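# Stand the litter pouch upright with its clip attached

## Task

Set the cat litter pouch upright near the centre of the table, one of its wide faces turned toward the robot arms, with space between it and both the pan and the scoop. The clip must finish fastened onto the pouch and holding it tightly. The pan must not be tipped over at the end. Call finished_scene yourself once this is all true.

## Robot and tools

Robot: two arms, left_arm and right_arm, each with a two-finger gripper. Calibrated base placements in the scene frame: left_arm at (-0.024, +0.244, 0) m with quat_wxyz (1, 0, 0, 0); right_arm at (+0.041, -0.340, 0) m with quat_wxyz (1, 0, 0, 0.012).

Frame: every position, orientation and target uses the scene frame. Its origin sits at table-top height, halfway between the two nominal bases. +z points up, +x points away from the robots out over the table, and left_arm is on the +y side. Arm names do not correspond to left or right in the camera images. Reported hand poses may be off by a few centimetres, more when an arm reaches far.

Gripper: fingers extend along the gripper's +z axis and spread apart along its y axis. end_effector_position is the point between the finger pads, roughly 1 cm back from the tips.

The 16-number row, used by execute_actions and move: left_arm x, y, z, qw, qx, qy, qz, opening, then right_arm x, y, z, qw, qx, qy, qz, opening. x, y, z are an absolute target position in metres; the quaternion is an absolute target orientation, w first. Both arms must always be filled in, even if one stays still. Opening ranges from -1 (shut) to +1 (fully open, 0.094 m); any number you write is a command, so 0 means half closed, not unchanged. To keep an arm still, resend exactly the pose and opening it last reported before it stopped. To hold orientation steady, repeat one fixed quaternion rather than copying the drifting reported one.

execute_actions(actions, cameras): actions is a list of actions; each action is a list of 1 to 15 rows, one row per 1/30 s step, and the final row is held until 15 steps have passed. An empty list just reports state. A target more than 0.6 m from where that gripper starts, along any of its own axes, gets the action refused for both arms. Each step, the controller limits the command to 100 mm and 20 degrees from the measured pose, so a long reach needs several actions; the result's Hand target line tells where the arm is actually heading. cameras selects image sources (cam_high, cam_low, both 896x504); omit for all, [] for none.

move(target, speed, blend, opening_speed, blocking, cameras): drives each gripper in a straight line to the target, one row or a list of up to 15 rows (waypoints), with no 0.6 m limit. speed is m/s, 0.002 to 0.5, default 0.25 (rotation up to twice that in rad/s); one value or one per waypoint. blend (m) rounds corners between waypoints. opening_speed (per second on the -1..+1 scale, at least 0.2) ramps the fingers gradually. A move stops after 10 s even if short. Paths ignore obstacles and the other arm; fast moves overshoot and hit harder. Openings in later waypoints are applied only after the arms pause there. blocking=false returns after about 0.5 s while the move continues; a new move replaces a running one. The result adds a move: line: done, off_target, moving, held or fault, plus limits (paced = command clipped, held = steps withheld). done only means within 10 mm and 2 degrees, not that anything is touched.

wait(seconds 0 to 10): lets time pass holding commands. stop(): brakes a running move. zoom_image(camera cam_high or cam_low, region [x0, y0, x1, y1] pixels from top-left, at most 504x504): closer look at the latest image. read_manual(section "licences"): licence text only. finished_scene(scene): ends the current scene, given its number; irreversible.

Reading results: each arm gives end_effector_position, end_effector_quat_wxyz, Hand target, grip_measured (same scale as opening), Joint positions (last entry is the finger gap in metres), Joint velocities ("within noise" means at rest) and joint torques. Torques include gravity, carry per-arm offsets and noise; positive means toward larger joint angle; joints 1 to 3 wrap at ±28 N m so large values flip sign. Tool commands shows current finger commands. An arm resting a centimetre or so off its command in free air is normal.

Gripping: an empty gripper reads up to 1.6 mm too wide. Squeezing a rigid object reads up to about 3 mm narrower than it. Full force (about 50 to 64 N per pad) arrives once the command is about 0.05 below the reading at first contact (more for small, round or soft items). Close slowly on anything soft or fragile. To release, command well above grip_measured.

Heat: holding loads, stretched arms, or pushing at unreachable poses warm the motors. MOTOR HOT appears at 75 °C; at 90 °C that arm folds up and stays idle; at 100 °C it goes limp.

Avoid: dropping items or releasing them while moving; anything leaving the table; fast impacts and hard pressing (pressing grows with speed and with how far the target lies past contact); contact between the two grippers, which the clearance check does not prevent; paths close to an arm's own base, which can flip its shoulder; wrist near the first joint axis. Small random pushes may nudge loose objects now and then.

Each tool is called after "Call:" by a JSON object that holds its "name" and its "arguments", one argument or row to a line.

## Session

Call:
{"name": "execute_actions", "arguments": {
  "actions": []
}}

Call:
{"name": "zoom_image", "arguments": {
  "camera": "cam_high",
  "region": [300, 110, 640, 310]
}}

Call:
{"name": "zoom_image", "arguments": {
  "camera": "cam_low",
  "region": [260, 150, 660, 300]
}}

Scene clock: 0.00 s.
left_arm: end_effector_position=(+0.1681, +0.5915, +0.1738) grip_measured=+1.000 end_effector_quat_wxyz=(-0.401, +0.723, -0.498, -0.263) | right_arm: end_effector_position=(+0.3793, -0.5114, +0.1383) grip_measured=+1.000 end_effector_quat_wxyz=(+0.661, +0.421, +0.621, -0.029)
Joint positions: left_arm=[0.805 1.402 0.912 -0.226 -0.605 -0.848 0.094] | right_arm=[-0.353 1.501 0.26 1.11 0.308 0.592 0.094]
Joint velocities: within noise
Joint torques (N m): no reading
Motor temperatures (°C): left_arm=[29 30 34 30 28 30 28] | right_arm=[27 32 32 28 26 27 28]
Heat: left arm: 34 °C; right arm: 32 °C.
Hand target: left_arm +0.1669, +0.5919, +0.1785; -0.403, +0.722, -0.495, -0.266 | right_arm +0.3797, -0.5119, +0.1393; +0.661, +0.419, +0.621, -0.032
Tool commands: left_gripper/opening=+1.0 right_gripper/opening=+1.0

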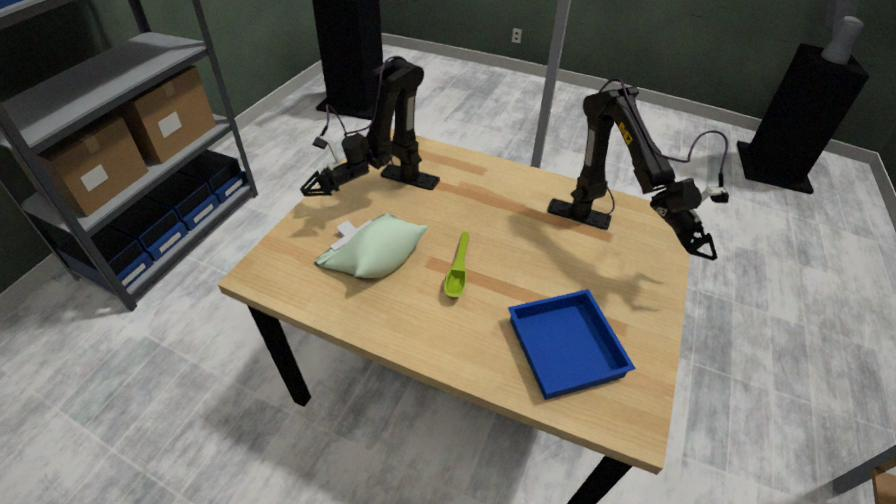

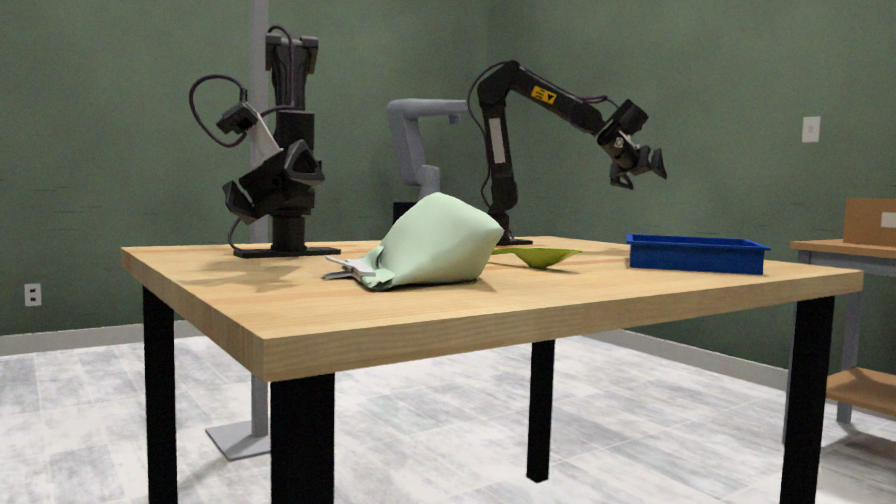

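Scaled by 1.482.

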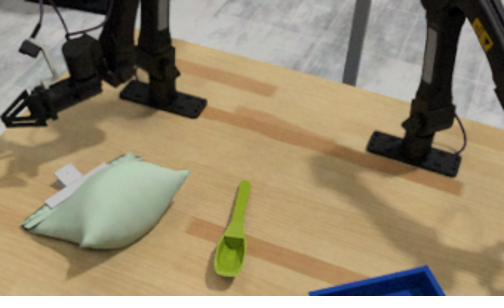

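Scaled by 1.260.

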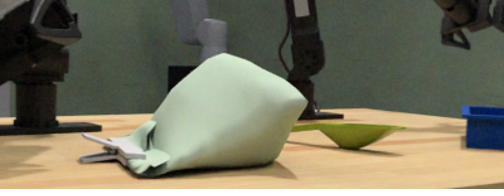

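Call:
{"name": "zoom_image", "arguments": {
  "camera": "cam_high",
  "region": [305, 200, 435, 285]
}}

Call:
{"name": "zoom_image", "arguments": {
  "camera": "cam_low",
  "region": [310, 180, 520, 300]
}}

Scaled by 3.877.

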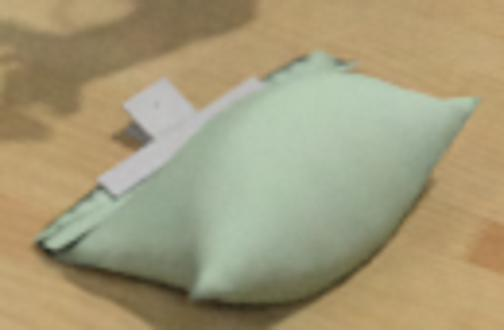

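Scaled by 2.400.

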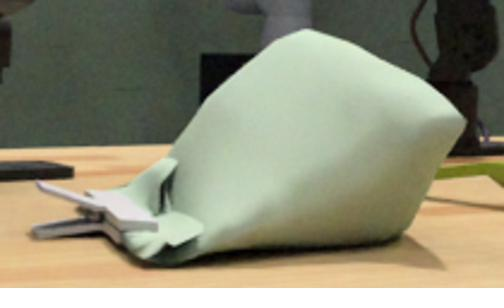

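Call:
{"name": "zoom_image", "arguments": {
  "camera": "cam_high",
  "region": [430, 220, 500, 310]
}}

Call:
{"name": "zoom_image", "arguments": {
  "camera": "cam_low",
  "region": [480, 220, 600, 290]
}}

Scaled by 5.600.

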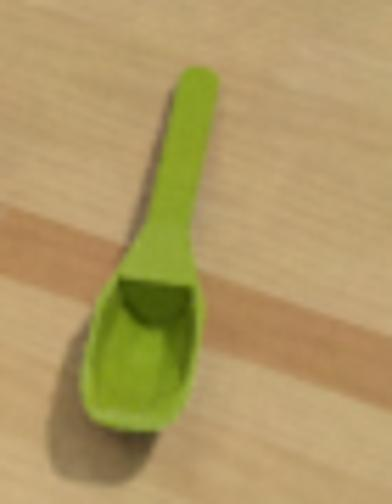

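Scaled by 4.200.

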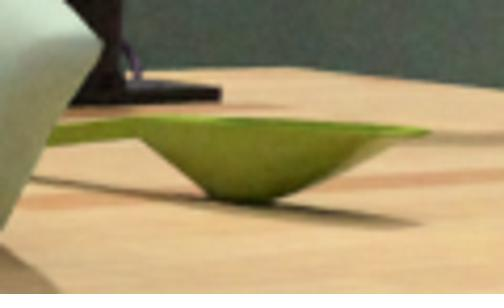

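Call:
{"name": "move", "arguments": {
  "target": [
    [0.30, 0.20, 0.17, 0.1294, -0.1294, 0.9829, 0.017, 0.3, 0.2607, -0.388, 0.085, 0.0937, 0.1623, 0.8507, 0.4911, 0.277],
    [0.276, -0.044, 0.075, 0.1294, -0.1294, 0.9829, 0.017, 0.3, 0.2655, -0.373, 0.042, 0.0937, 0.1623, 0.8507, 0.4911, 0.277]
  ],
  "speed": 0.3,
  "blend": 0.03
}}

Call:
{"name": "zoom_image", "arguments": {
  "camera": "cam_high",
  "region": [290, 170, 490, 300]
}}

Call:
{"name": "zoom_image", "arguments": {
  "camera": "cam_low",
  "region": [260, 150, 560, 300]
}}

Scene clock: 16.83 s.
left_arm: end_effector_position=(+0.2701, -0.0445, +0.0730) grip_measured=+0.301 end_effector_quat_wxyz=(+0.122, -0.124, +0.985, +0.012) | right_arm: end_effector_position=(+0.2631, -0.3765, +0.0451) grip_measured=+0.279 end_effector_quat_wxyz=(+0.089, +0.164, +0.854, +0.485)
Joint positions: left_arm=[-0.872 2.016 1.611 -1.052 -0.219 -1.11 0.061] | right_arm=[-0.849 1.9 0.891 -1.195 -0.88 -0.751 0.06]
Joint velocities: within noise
Joint torques (N m): left_arm=[0.34 -8.69 8.25 0.49 -0.35 -0.06] | right_arm=[0.83 -5.35 2.36 -0.71 -0.63 -0.03]
Motor temperatures (°C): left_arm=[29 32 37 32 28 30 28] | right_arm=[27 33 33 31 26 27 28]
Heat: left arm: 37 °C; right arm: 33 °C.
Hand target: left_arm +0.2759, -0.0439, +0.0749; +0.130, -0.129, +0.983, +0.017 | right_arm +0.2653, -0.3731, +0.0422; +0.094, +0.162, +0.851, +0.491
Off the commanded pose: left_arm 0.006 m, 1 deg | right_arm 0.005 m, 1 deg.
move: done

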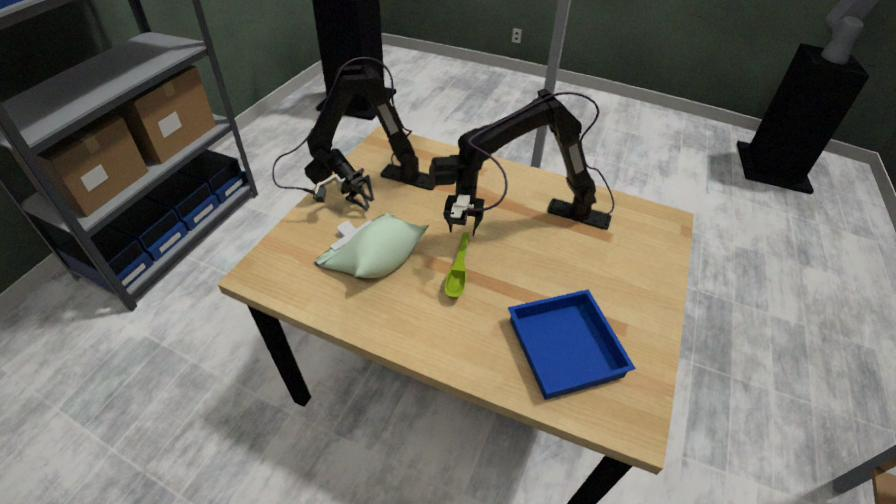

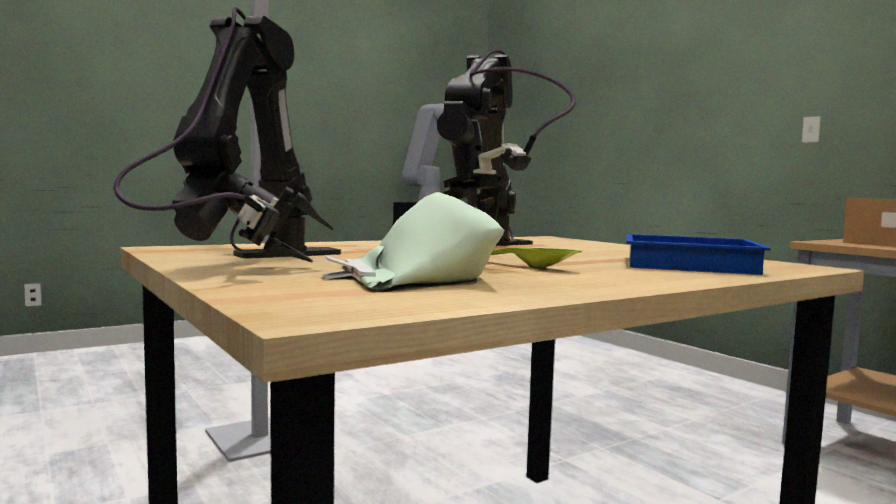

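Scaled by 2.520.

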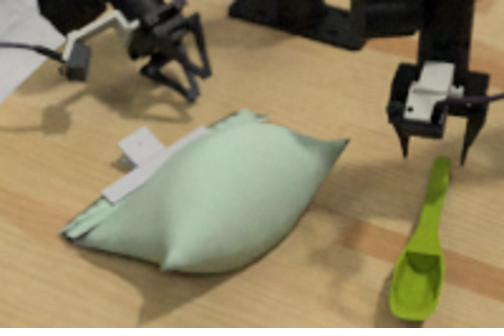

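Scaled by 1.680.

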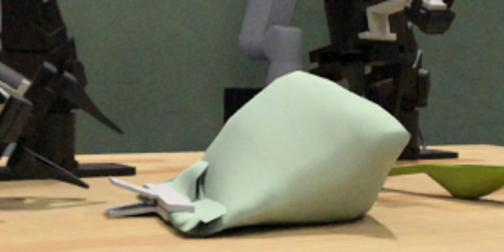

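Call:
{"name": "move", "arguments": {
  "target": [0.276, -0.044, 0.021, 0.1294, -0.1294, 0.9829, 0.017, 0.3, 0.2927, -0.304, 0.033, 0.0937, 0.1623, 0.8507, 0.4911, 0.277],
  "speed": 0.05
}}

Call:
{"name": "zoom_image", "arguments": {
  "camera": "cam_high",
  "region": [300, 150, 480, 290]
}}

Call:
{"name": "zoom_image", "arguments": {
  "camera": "cam_low",
  "region": [280, 170, 540, 300]
}}

Scene clock: 19.70 s.
left_arm: end_effector_position=(+0.2740, -0.0489, +0.0301) grip_measured=+0.301 end_effector_quat_wxyz=(+0.127, -0.126, +0.984, +0.005) | right_arm: end_effector_position=(+0.2907, -0.3040, +0.0371) grip_measured=+0.279 end_effector_quat_wxyz=(+0.077, +0.180, +0.841, +0.504)
Joint positions: left_arm=[-0.872 2.063 1.503 -0.88 -0.219 -1.112 0.061] | right_arm=[-0.545 1.776 0.701 -0.777 -1.048 -0.262 0.06]
Joint velocities: within noise
Joint torques (N m): left_arm=[0.39 -8.38 5.44 0.81 -0.35 -0.06] | right_arm=[1.01 -6.74 2.47 0.25 -0.44 -0.06]
Motor temperatures (°C): left_arm=[29 33 37 31 28 30 28] | right_arm=[27 34 33 31 26 27 28]
Heat: left arm: 37 °C; right arm: 34 °C.
Hand target: left_arm +0.2758, -0.0438, +0.0212; +0.129, -0.129, +0.983, +0.017 | right_arm +0.2928, -0.3042, +0.0333; +0.093, +0.162, +0.850, +0.492
Off the commanded pose: left_arm 0.011 m, 1 deg | right_arm 0.005 m, 3 deg.
move: off_target (left_arm, right_arm)

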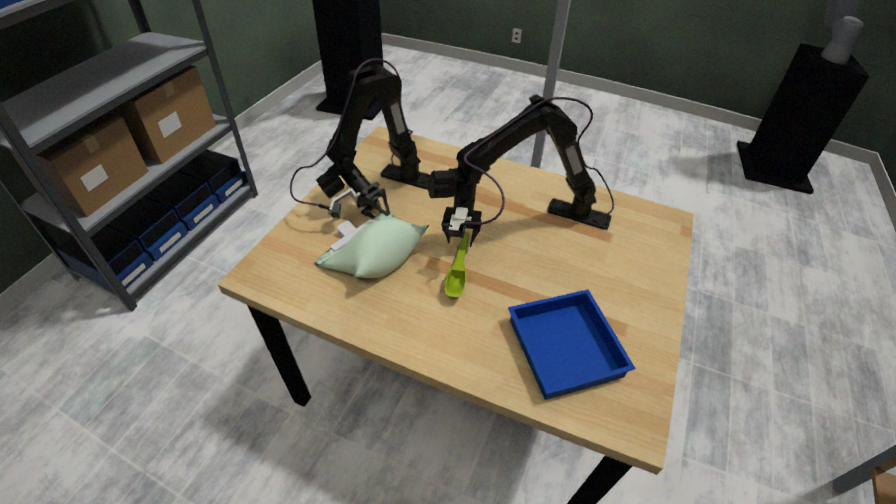

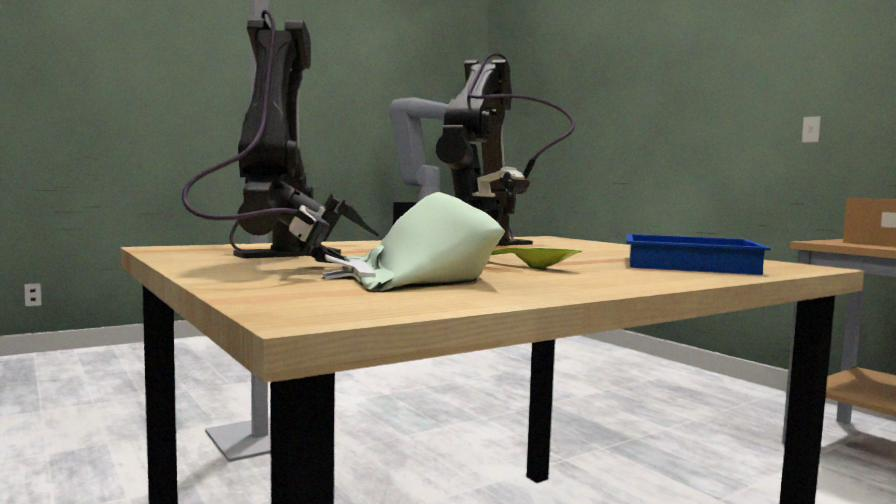

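Scaled by 2.800.

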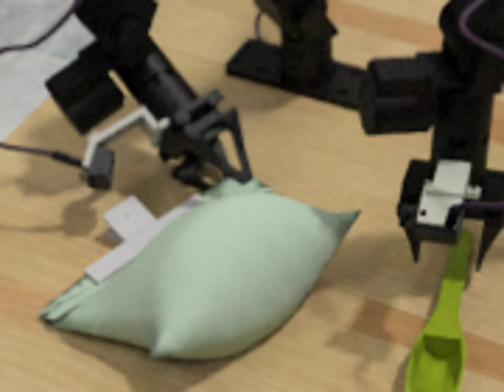

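Scaled by 1.938.

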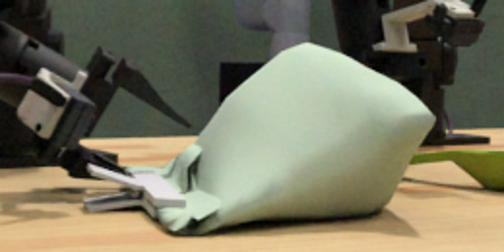

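Call:
{"name": "execute_actions", "arguments": {
  "actions": []
}}

Scene clock: 20.80 s.
left_arm: end_effector_position=(+0.2740, -0.0490, +0.0301) grip_measured=+0.301 end_effector_quat_wxyz=(+0.127, -0.126, +0.984, +0.005) | right_arm: end_effector_position=(+0.2908, -0.3040, +0.0371) grip_measured=+0.279 end_effector_quat_wxyz=(+0.077, +0.181, +0.841, +0.504)
Joint positions: left_arm=[-0.872 2.063 1.503 -0.88 -0.219 -1.112 0.061] | right_arm=[-0.545 1.776 0.701 -0.776 -1.048 -0.261 0.06]
Joint velocities: within noise
Joint torques (N m): left_arm=[0.34 -8.31 5.34 0.77 -0.33 -0.08] | right_arm=[0.98 -6.56 2.51 0.25 -0.42 -0.09]
Motor temperatures (°C): left_arm=[29 33 37 31 28 30 28] | right_arm=[27 34 33 31 26 27 28]
Heat: left arm: 37 °C; right arm: 34 °C.
Hand target: left_arm +0.2758, -0.0438, +0.0212; +0.129, -0.129, +0.983, +0.017 | right_arm +0.2928, -0.3042, +0.0333; +0.093, +0.162, +0.851, +0.492
Tool commands: left_gripper/opening=+0.3 right_gripper/opening=+0.277
Off the commanded pose: left_arm 0.011 m, 1 deg | right_arm 0.005 m, 3 deg.

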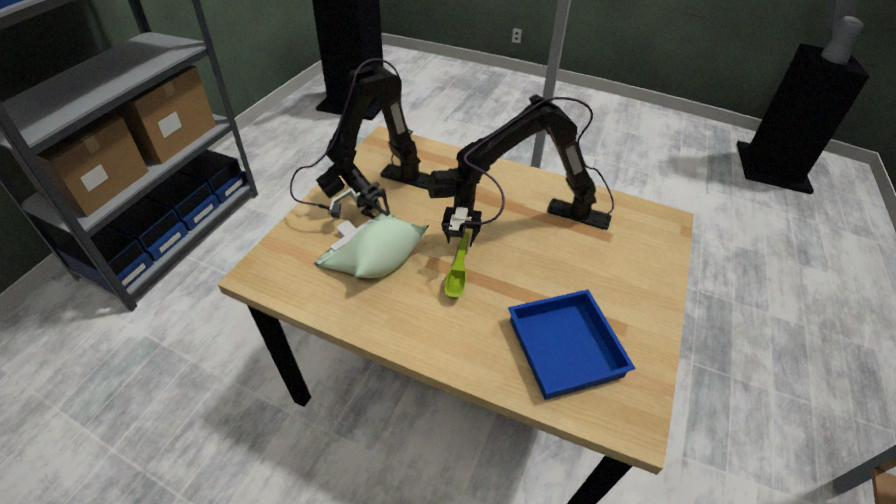

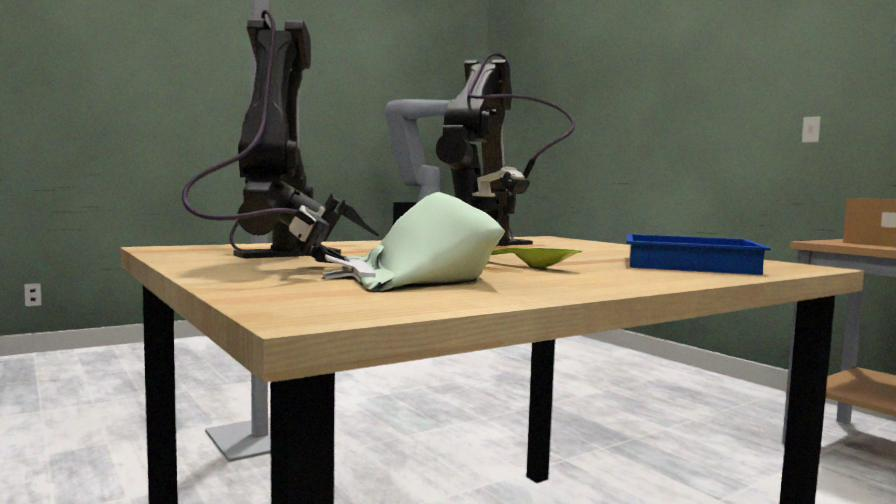

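Call:
{"name": "move", "arguments": {
  "target": [
    [0.276,-0.044,0.013,0.1294,-0.1294,0.9829,0.017,0.3,0.2927,-0.304,0.033,0.0937,0.1623,0.8507,0.4911,0.277],
    [0.276,-0.044,0.013,0.1294,-0.1294,0.9829,0.017,-1.0,0.2927,-0.304,0.038,0.0937,0.1623,0.8507,0.4911,-0.35],
    [0.276,-0.044,0.013,0.1294,-0.1294,0.9829,0.017,-1.0,0.2927,-0.304,0.045,0.0937,0.1623,0.8507,0.4911,-1.0]
  ],
  "speed": 0.05,
  "opening_speed": 0.6
}}

Scene clock: 26.30 s.
left_arm: end_effector_position=(+0.2746, -0.0493, +0.0221) grip_measured=-0.577 end_effector_quat_wxyz=(+0.128, -0.126, +0.984, +0.005) | right_arm: end_effector_position=(+0.2886, -0.3074, +0.0352) grip_measured=-0.979 end_effector_quat_wxyz=(+0.077, +0.173, +0.856, +0.481)
Joint positions: left_arm=[-0.872 2.074 1.486 -0.85 -0.22 -1.113 0.02] | right_arm=[-0.542 1.746 0.701 -0.777 -0.997 -0.257 0.001]
Joint velocities: within noise
Joint torques (N m): left_arm=[0.18 -8.47 5.29 0.81 -0.36 0] | right_arm=[0.53 -7.53 3.67 -0.22 -0.96 -0.1]
Motor temperatures (°C): left_arm=[29 34 37 31 28 30 28] | right_arm=[27 35 33 30 27 27 28]
Heat: left arm: 37 °C; right arm: 35 °C.
Hand target: left_arm +0.2758, -0.0438, +0.0131; +0.129, -0.129, +0.983, +0.017 | right_arm +0.2925, -0.3041, +0.0447; +0.093, +0.162, +0.851, +0.491
Off the commanded pose: left_arm 0.011 m, 1 deg | right_arm 0.011 m, 3 deg.
move: off_target (left_arm, right_arm); target 3's new opening was sent with right_arm's hand 0.011 m and 2 deg from that target

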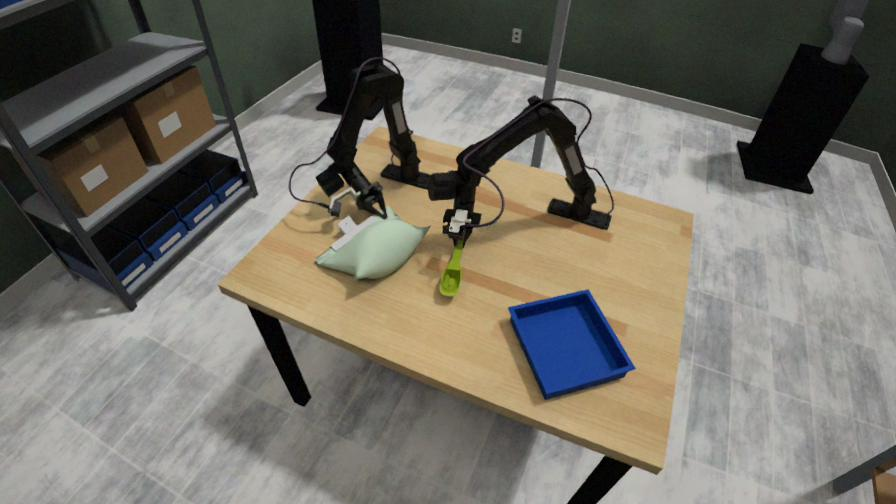

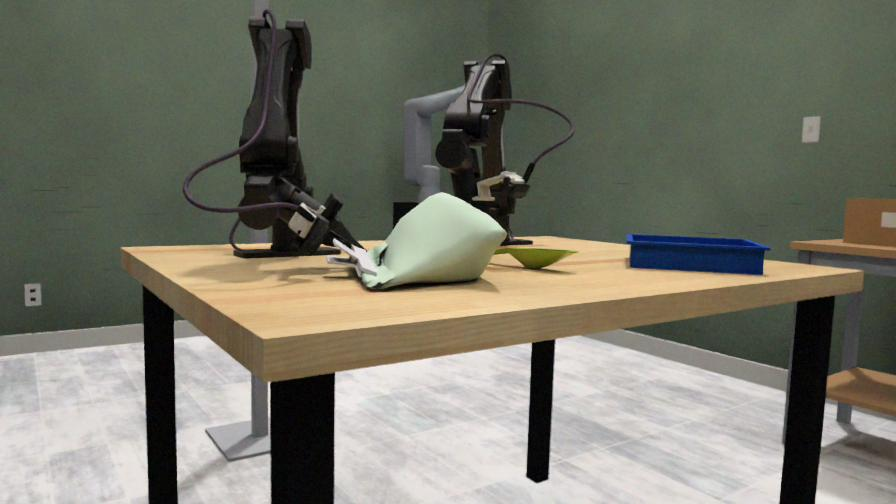

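Call:
{"name": "zoom_image", "arguments": {
  "camera": "cam_high",
  "region": [290, 160, 490, 310]
}}

Call:
{"name": "zoom_image", "arguments": {
  "camera": "cam_low",
  "region": [280, 170, 600, 310]
}}

Scaled by 2.520.

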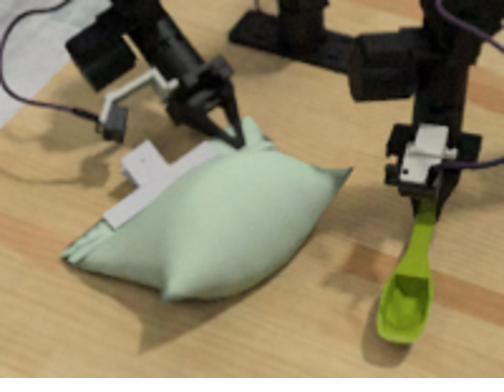

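Scaled by 1.575.

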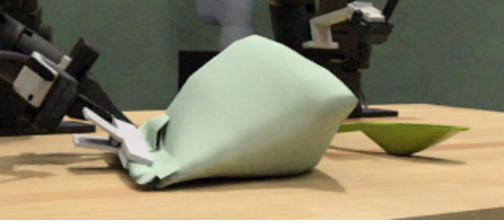

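Call:
{"name": "move", "arguments": {
  "target": [
    [0.276,-0.044,0.11,0.1294,-0.1294,0.9829,0.017,-1.0,0.295,-0.298,0.08,0.1007,0.1581,0.8285,0.5278,-1.0],
    [0.272,0.09,0.13,0.1294,-0.1294,0.9829,0.017,-1.0,0.302,-0.28,0.13,0.0909,0.1639,0.8591,0.4762,-1.0],
    [0.25,0.25,0.13,0.1294,-0.1294,0.9829,0.017,-1.0,0.312,-0.255,0.19,0.0641,0.1761,0.9231,0.3359,-1.0],
    [0.13,0.42,0.12,0.1294,-0.1294,0.9829,0.017,-1.0,0.32,-0.23,0.215,0.0293,0.1851,0.9702,0.1536,-1.0]
  ],
  "speed": [0.08, 0.1, 0.12, 0.14],
  "blend": 0.02
}}

Scene clock: 33.33 s.
left_arm: end_effector_position=(+0.1260, +0.4178, +0.1137) grip_measured=-0.577 end_effector_quat_wxyz=(+0.119, -0.131, +0.984, +0.018) | right_arm: end_effector_position=(+0.3133, -0.2307, +0.1977) grip_measured=-0.981 end_effector_quat_wxyz=(+0.003, +0.189, +0.971, +0.149)
Joint positions: left_arm=[0.972 1.224 0.94 -1.099 0.152 0.694 0.02] | right_arm=[0.19 1.544 1.525 -1.425 -0.271 0.615 0.001]
Joint velocities: within noise
Joint torques (N m): left_arm=[0.59 -2.21 8.65 0.67 0.26 0.05] | right_arm=[0.44 -6.53 10.28 0.3 -0.12 0.05]
Motor temperatures (°C): left_arm=[29 35 37 31 28 30 29] | right_arm=[27 35 35 29 27 27 28]
Heat: left arm: 37 °C; right arm: 35 °C.
Hand target: left_arm +0.1300, +0.4200, +0.1200; +0.130, -0.129, +0.983, +0.017 | right_arm +0.3193, -0.2301, +0.2147; +0.029, +0.185, +0.970, +0.154
Off the commanded pose: left_arm 0.008 m, 1 deg | right_arm 0.019 m, 3 deg.
move: off_target (right_arm)

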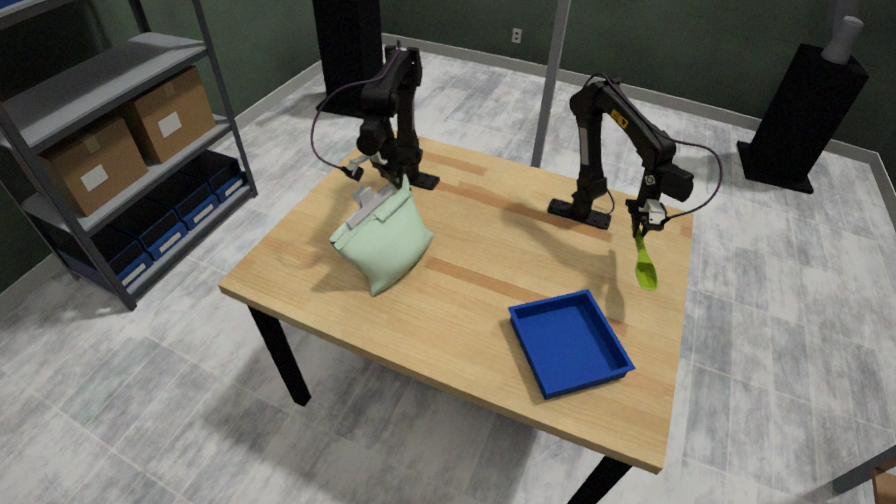

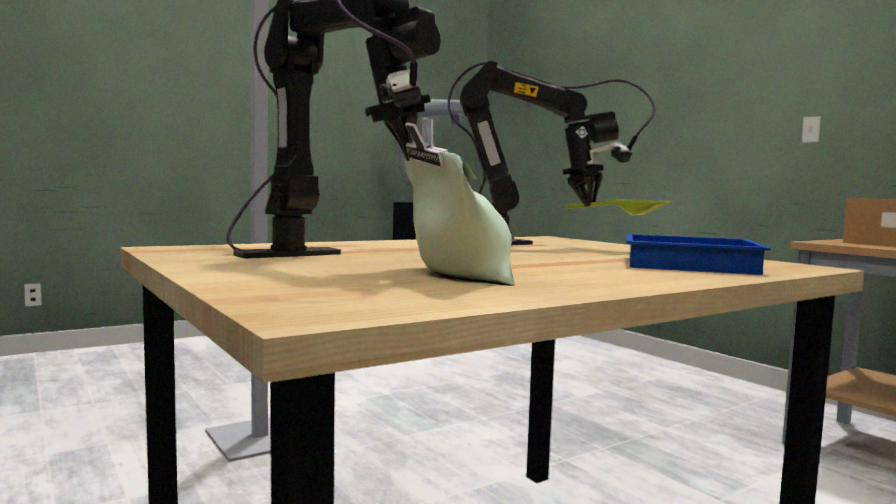

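Call:
{"name": "zoom_image", "arguments": {
  "camera": "cam_high",
  "region": [300, 130, 480, 310]
}}

Call:
{"name": "zoom_image", "arguments": {
  "camera": "cam_low",
  "region": [340, 60, 560, 300]
}}

Scaled by 2.800.

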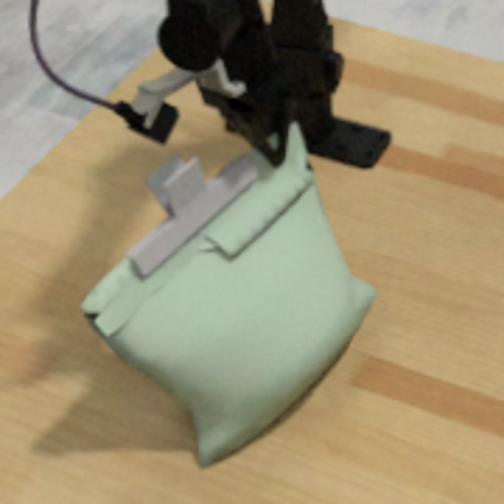

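Scaled by 2.100.

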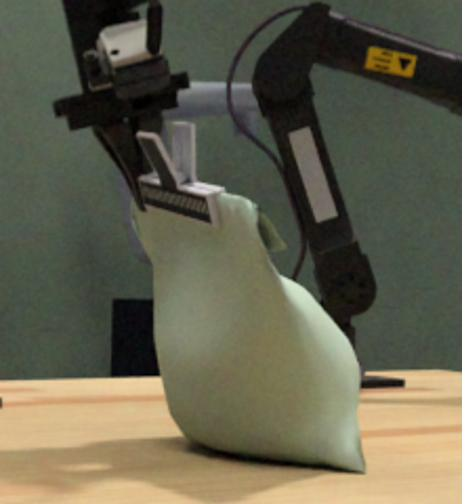

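Call:
{"name": "move", "arguments": {
  "target": [0.13,0.42,0.022,0.1294,-0.1294,0.9829,0.017,-1.0,0.316,-0.23,0.272,0.0485,0.1810,0.9488,0.2542,-1.0],
  "speed": 0.07
}}

Scene clock: 37.50 s.
left_arm: end_effector_position=(+0.1290, +0.4206, +0.0256) grip_measured=-0.577 end_effector_quat_wxyz=(+0.125, -0.129, +0.984, +0.021) | right_arm: end_effector_position=(+0.3091, -0.2355, +0.2332) grip_measured=-0.981 end_effector_quat_wxyz=(-0.012, +0.199, +0.957, +0.210)
Joint positions: left_arm=[0.972 1.323 0.642 -0.69 0.157 0.695 0.02] | right_arm=[0.094 1.544 1.638 -1.547 -0.409 0.552 0.001]
Joint velocities: within noise
Joint torques (N m): left_arm=[0.36 -2.44 5.2 1 0.26 0.07] | right_arm=[-1.33 -10.35 11.14 0.52 -0.85 -0.14]
Motor temperatures (°C): left_arm=[29 33 37 31 28 30 29] | right_arm=[27 36 36 29 27 27 28]
Heat: left arm: 37 °C; right arm: 36 °C.
Hand target: left_arm +0.1299, +0.4199, +0.0221; +0.129, -0.129, +0.983, +0.017 | right_arm +0.3131, -0.2306, +0.2712; +0.049, +0.180, +0.949, +0.253
Off the commanded pose: left_arm 0.004 m, 1 deg | right_arm 0.040 m, 9 deg.
move: off_target (right_arm)

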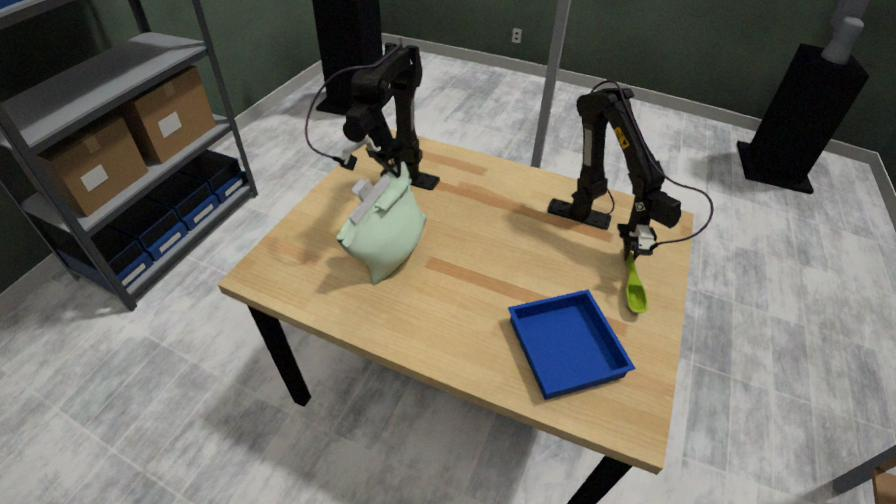

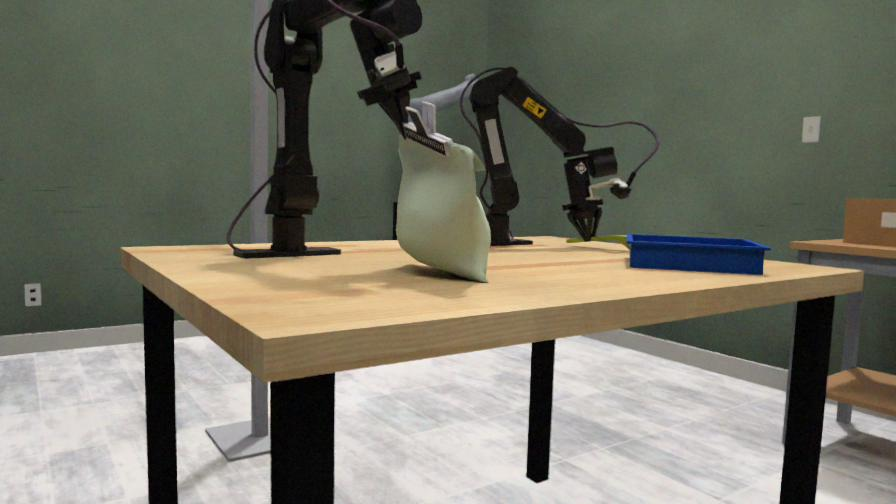

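Call:
{"name": "move", "arguments": {
  "target": [
    [0.13,0.42,0.022,0.1294,-0.1294,0.9829,0.017,0.1,0.3131,-0.2306,0.2712,0.0641,0.1761,0.9231,0.3359,-1.0],
    [0.13,0.42,0.13,0.1294,-0.1294,0.9829,0.017,0.1,0.14,-0.09,0.272,0.0827,0.2273,0.9118,0.3318,-1.0]
  ],
  "speed": [0.05, 0.07],
  "opening_speed": 1.5
}}

Scene clock: 44.10 s.
left_arm: end_effector_position=(+0.1274, +0.4182, +0.1188) grip_measured=+0.099 end_effector_quat_wxyz=(+0.115, -0.131, +0.985, +0.010) | right_arm: end_effector_position=(+0.1256, -0.1096, +0.2460) grip_measured=-0.981 end_effector_quat_wxyz=(+0.052, +0.233, +0.934, +0.268)
Joint positions: left_arm=[0.972 1.246 0.977 -1.133 0.157 0.695 0.052] | right_arm=[1.239 1.05 1.261 -1.233 0.068 1.732 0.001]
Joint velocities: within noise
Joint torques (N m): left_arm=[0.34 -4.36 8.68 0.64 0.24 0.05] | right_arm=[0.77 -2.86 8.13 2.04 0.61 -0.14]
Motor temperatures (°C): left_arm=[29 33 37 31 28 30 29] | right_arm=[27 36 36 31 27 27 29]
Heat: left arm: 37 °C; right arm: 36 °C.
Hand target: left_arm +0.1299, +0.4199, +0.1298; +0.129, -0.129, +0.983, +0.017 | right_arm +0.1382, -0.0931, +0.2733; +0.081, +0.229, +0.912, +0.331
Off the commanded pose: left_arm 0.012 m, 2 deg | right_arm 0.036 m, 9 deg.
move: off_target (left_arm, right_arm)

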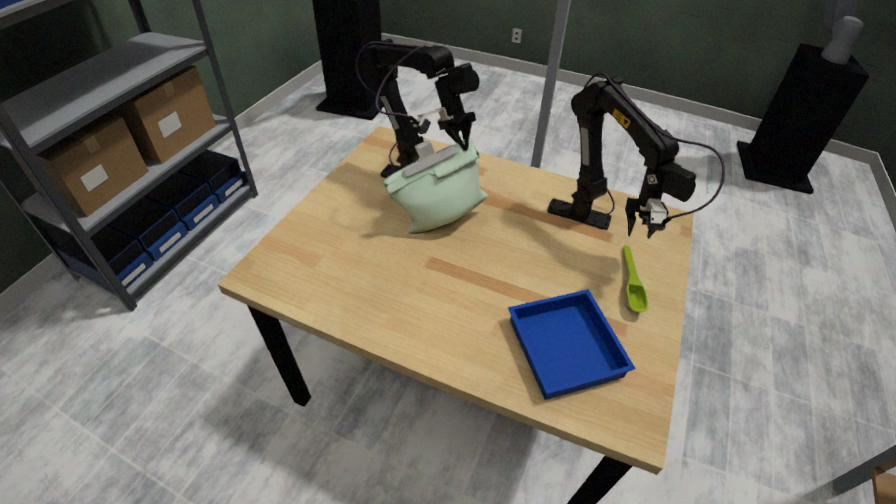

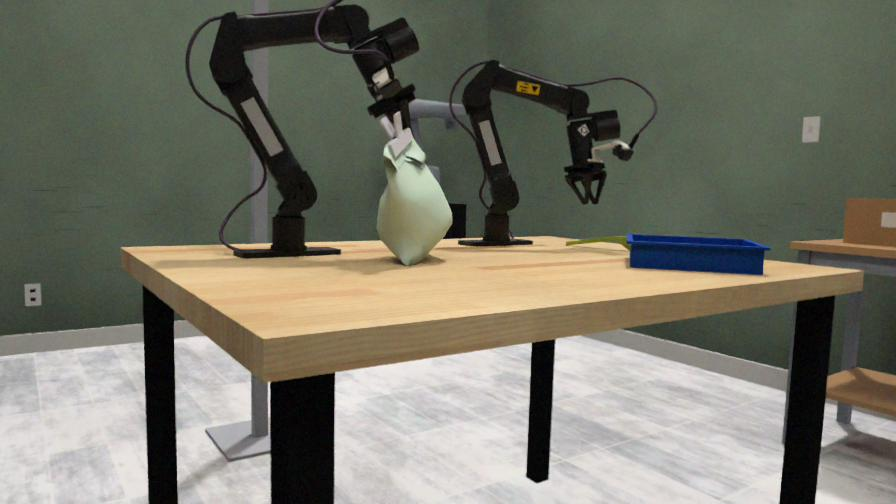

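Call:
{"name": "move", "arguments": {
  "target": [0.13,0.42,0.13,0.1294,-0.1294,0.9829,0.017,0.1,0.158,-0.02,0.272,0.1028,0.2826,0.8962,0.3262,-1.0],
  "speed": 0.07
}}

Scene clock: 46.50 s.
left_arm: end_effector_position=(+0.1273, +0.4181, +0.1187) grip_measured=+0.099 end_effector_quat_wxyz=(+0.114, -0.131, +0.985, +0.009) | right_arm: end_effector_position=(+0.1465, -0.0518, +0.2288) grip_measured=-0.981 end_effector_quat_wxyz=(+0.089, +0.288, +0.924, +0.237)
Joint positions: left_arm=[0.972 1.246 0.977 -1.133 0.157 0.695 0.052] | right_arm=[1.309 1.309 1.363 -1.152 0.203 1.888 0.001]
Joint velocities: within noise
Joint torques (N m): left_arm=[0.31 -4.46 8.62 0.65 0.23 0.03] | right_arm=[1.29 -4.93 12.44 1.87 0.51 -0.13]
Motor temperatures (°C): left_arm=[29 32 37 31 28 30 29] | right_arm=[27 36 37 32 27 27 29]
Heat: left arm: 37 °C; right arm: 37 °C.
Hand target: left_arm +0.1299, +0.4199, +0.1298; +0.129, -0.129, +0.983, +0.017 | right_arm +0.1555, -0.0263, +0.2739; +0.102, +0.285, +0.896, +0.326
Off the commanded pose: left_arm 0.012 m, 2 deg | right_arm 0.055 m, 11 deg.
move: off_target (left_arm, right_arm)

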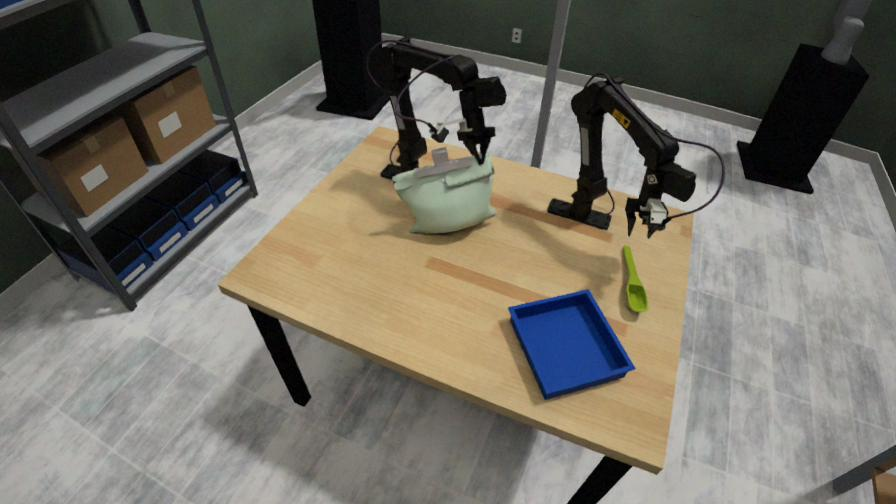

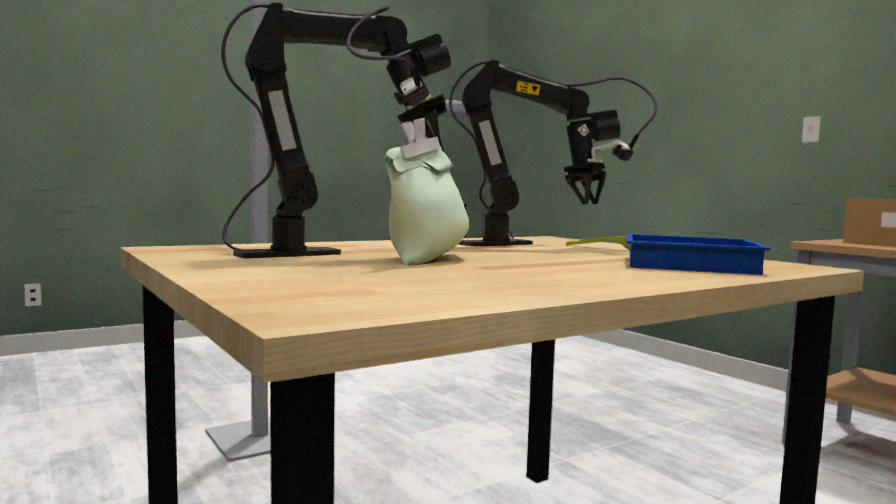

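Call:
{"name": "move", "arguments": {
  "target": [0.13,0.42,0.13,0.1294,-0.1294,0.9829,0.017,0.1,0.25,0.05,0.285,0.1223,0.3879,0.8712,0.2747,-1.0],
  "speed": 0.07
}}

Scene clock: 49.23 s.
left_arm: end_effector_position=(+0.1273, +0.4181, +0.1187) grip_measured=+0.099 end_effector_quat_wxyz=(+0.114, -0.131, +0.985, +0.009) | right_arm: end_effector_position=(+0.2317, +0.0364, +0.2468) grip_measured=-0.981 end_effector_quat_wxyz=(+0.097, +0.389, +0.892, +0.209)
Joint positions: left_arm=[0.972 1.246 0.977 -1.133 0.157 0.695 0.052] | right_arm=[1.159 1.827 1.978 -1.3 0.199 1.963 0.001]
Joint velocities: within noise
Joint torques (N m): left_arm=[0.49 -4.56 8.57 0.68 0.22 0.06] | right_arm=[-0.8 -9.58 11.97 1.45 0.62 -0.2]
Motor temperatures (°C): left_arm=[29 32 37 31 28 30 29] | right_arm=[27 36 38 33 27 27 29]
Heat: left arm: 37 °C; right arm: 38 °C.
Hand target: left_arm +0.1300, +0.4199, +0.1298; +0.129, -0.129, +0.983, +0.017 | right_arm +0.2479, +0.0463, +0.2857; +0.122, +0.390, +0.871, +0.274
Off the commanded pose: left_arm 0.012 m, 2 deg | right_arm 0.045 m, 8 deg.
move: off_target (left_arm, right_arm)

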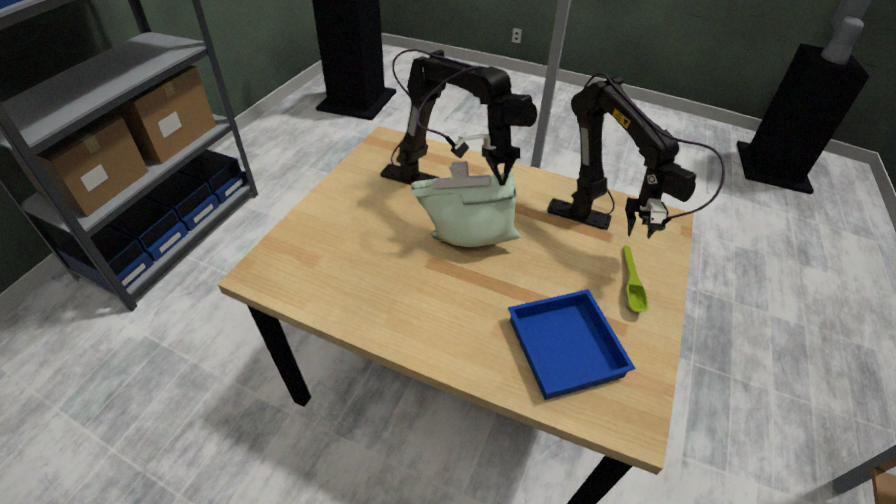

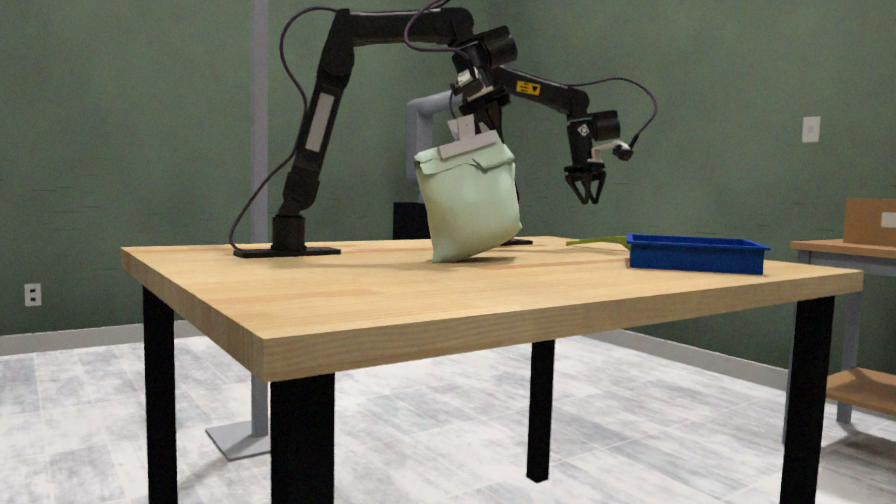

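Call:
{"name": "zoom_image", "arguments": {
  "camera": "cam_high",
  "region": [380, 130, 560, 270]
}}

Call:
{"name": "zoom_image", "arguments": {
  "camera": "cam_low",
  "region": [380, 90, 560, 280]
}}

Scaled by 2.800.

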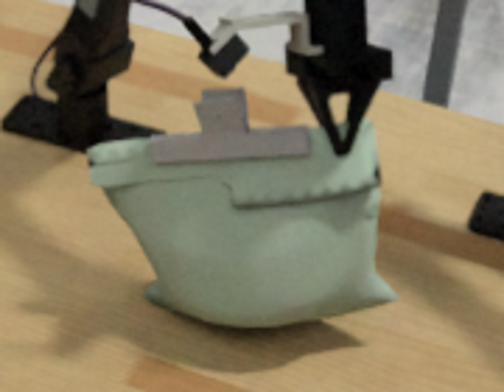

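Scaled by 2.653.

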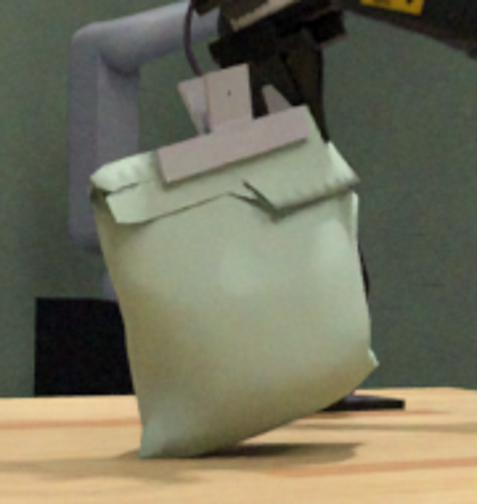

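Call:
{"name": "move", "arguments": {
  "target": [0.13,0.42,0.13,0.1294,-0.1294,0.9829,0.017,0.1,0.287,0.055,0.283,0.1223,0.3879,0.8712,0.2747,-1.0],
  "speed": 0.05
}}

Call:
{"name": "zoom_image", "arguments": {
  "camera": "cam_high",
  "region": [380, 130, 560, 270]
}}

Call:
{"name": "zoom_image", "arguments": {
  "camera": "cam_low",
  "region": [380, 90, 560, 280]
}}

Scene clock: 51.53 s.
left_arm: end_effector_position=(+0.1273, +0.4180, +0.1187) grip_measured=+0.099 end_effector_quat_wxyz=(+0.114, -0.131, +0.985, +0.009) | right_arm: end_effector_position=(+0.2677, +0.0410, +0.2459) grip_measured=-0.981 end_effector_quat_wxyz=(+0.095, +0.397, +0.889, +0.210)
Joint positions: left_arm=[0.972 1.246 0.977 -1.134 0.157 0.695 0.052] | right_arm=[1.073 1.906 2.078 -1.305 0.163 1.9 0.001]
Joint velocities: within noise
Joint torques (N m): left_arm=[0.28 -4.4 8.65 0.64 0.23 0.06] | right_arm=[-0.84 -10.18 11.62 1.45 0.5 -0.4]
Motor temperatures (°C): left_arm=[29 32 37 31 28 30 29] | right_arm=[27 37 38 33 27 27 29]
Heat: left arm: 37 °C; right arm: 38 °C.
Hand target: left_arm +0.1299, +0.4199, +0.1298; +0.129, -0.129, +0.983, +0.017 | right_arm +0.2848, +0.0514, +0.2838; +0.123, +0.390, +0.871, +0.274
Off the commanded pose: left_arm 0.012 m, 2 deg | right_arm 0.044 m, 8 deg.
move: off_target (left_arm, right_arm)

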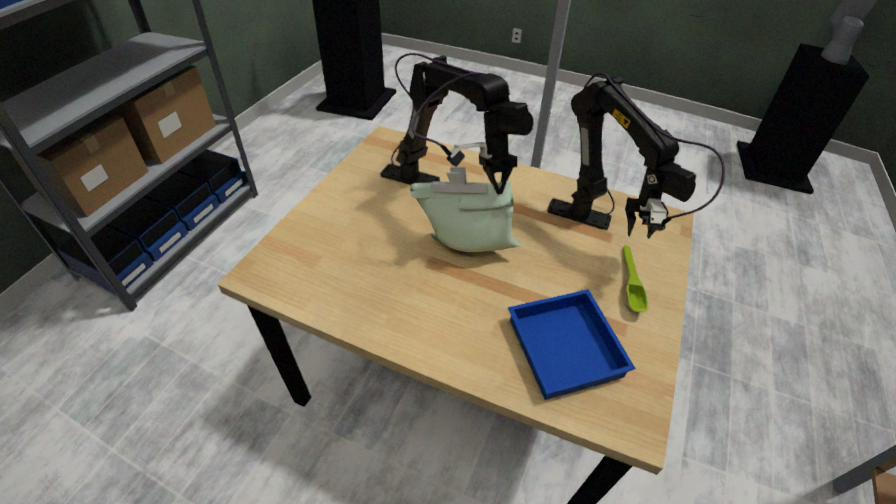

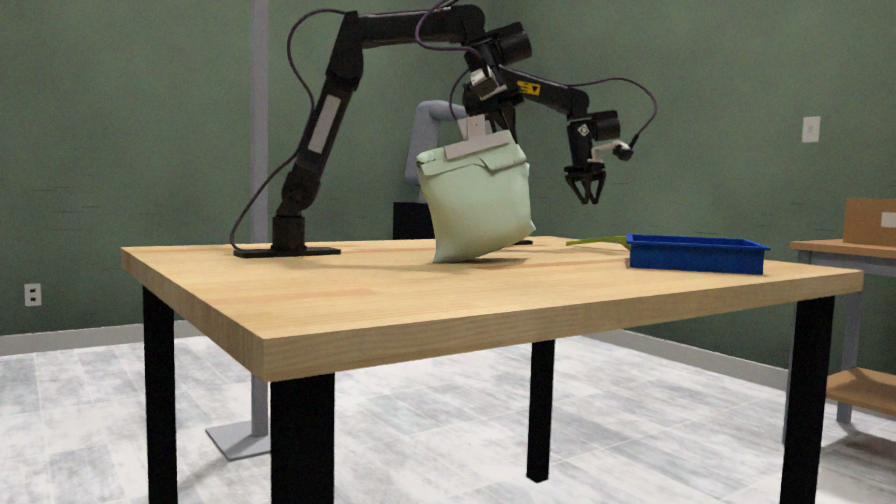

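Scaled by 2.800.

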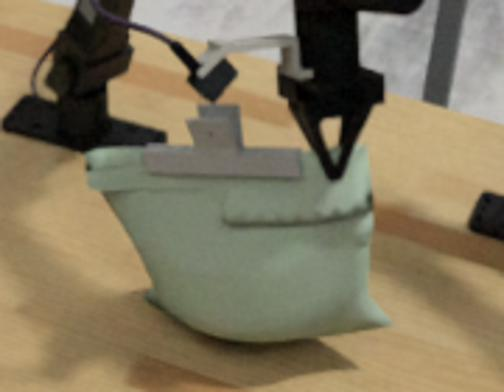

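Scaled by 2.653.

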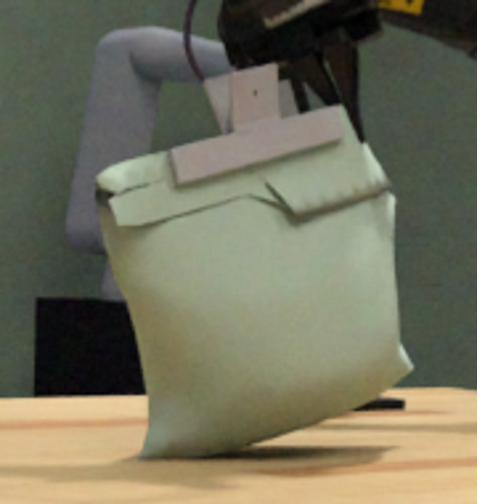

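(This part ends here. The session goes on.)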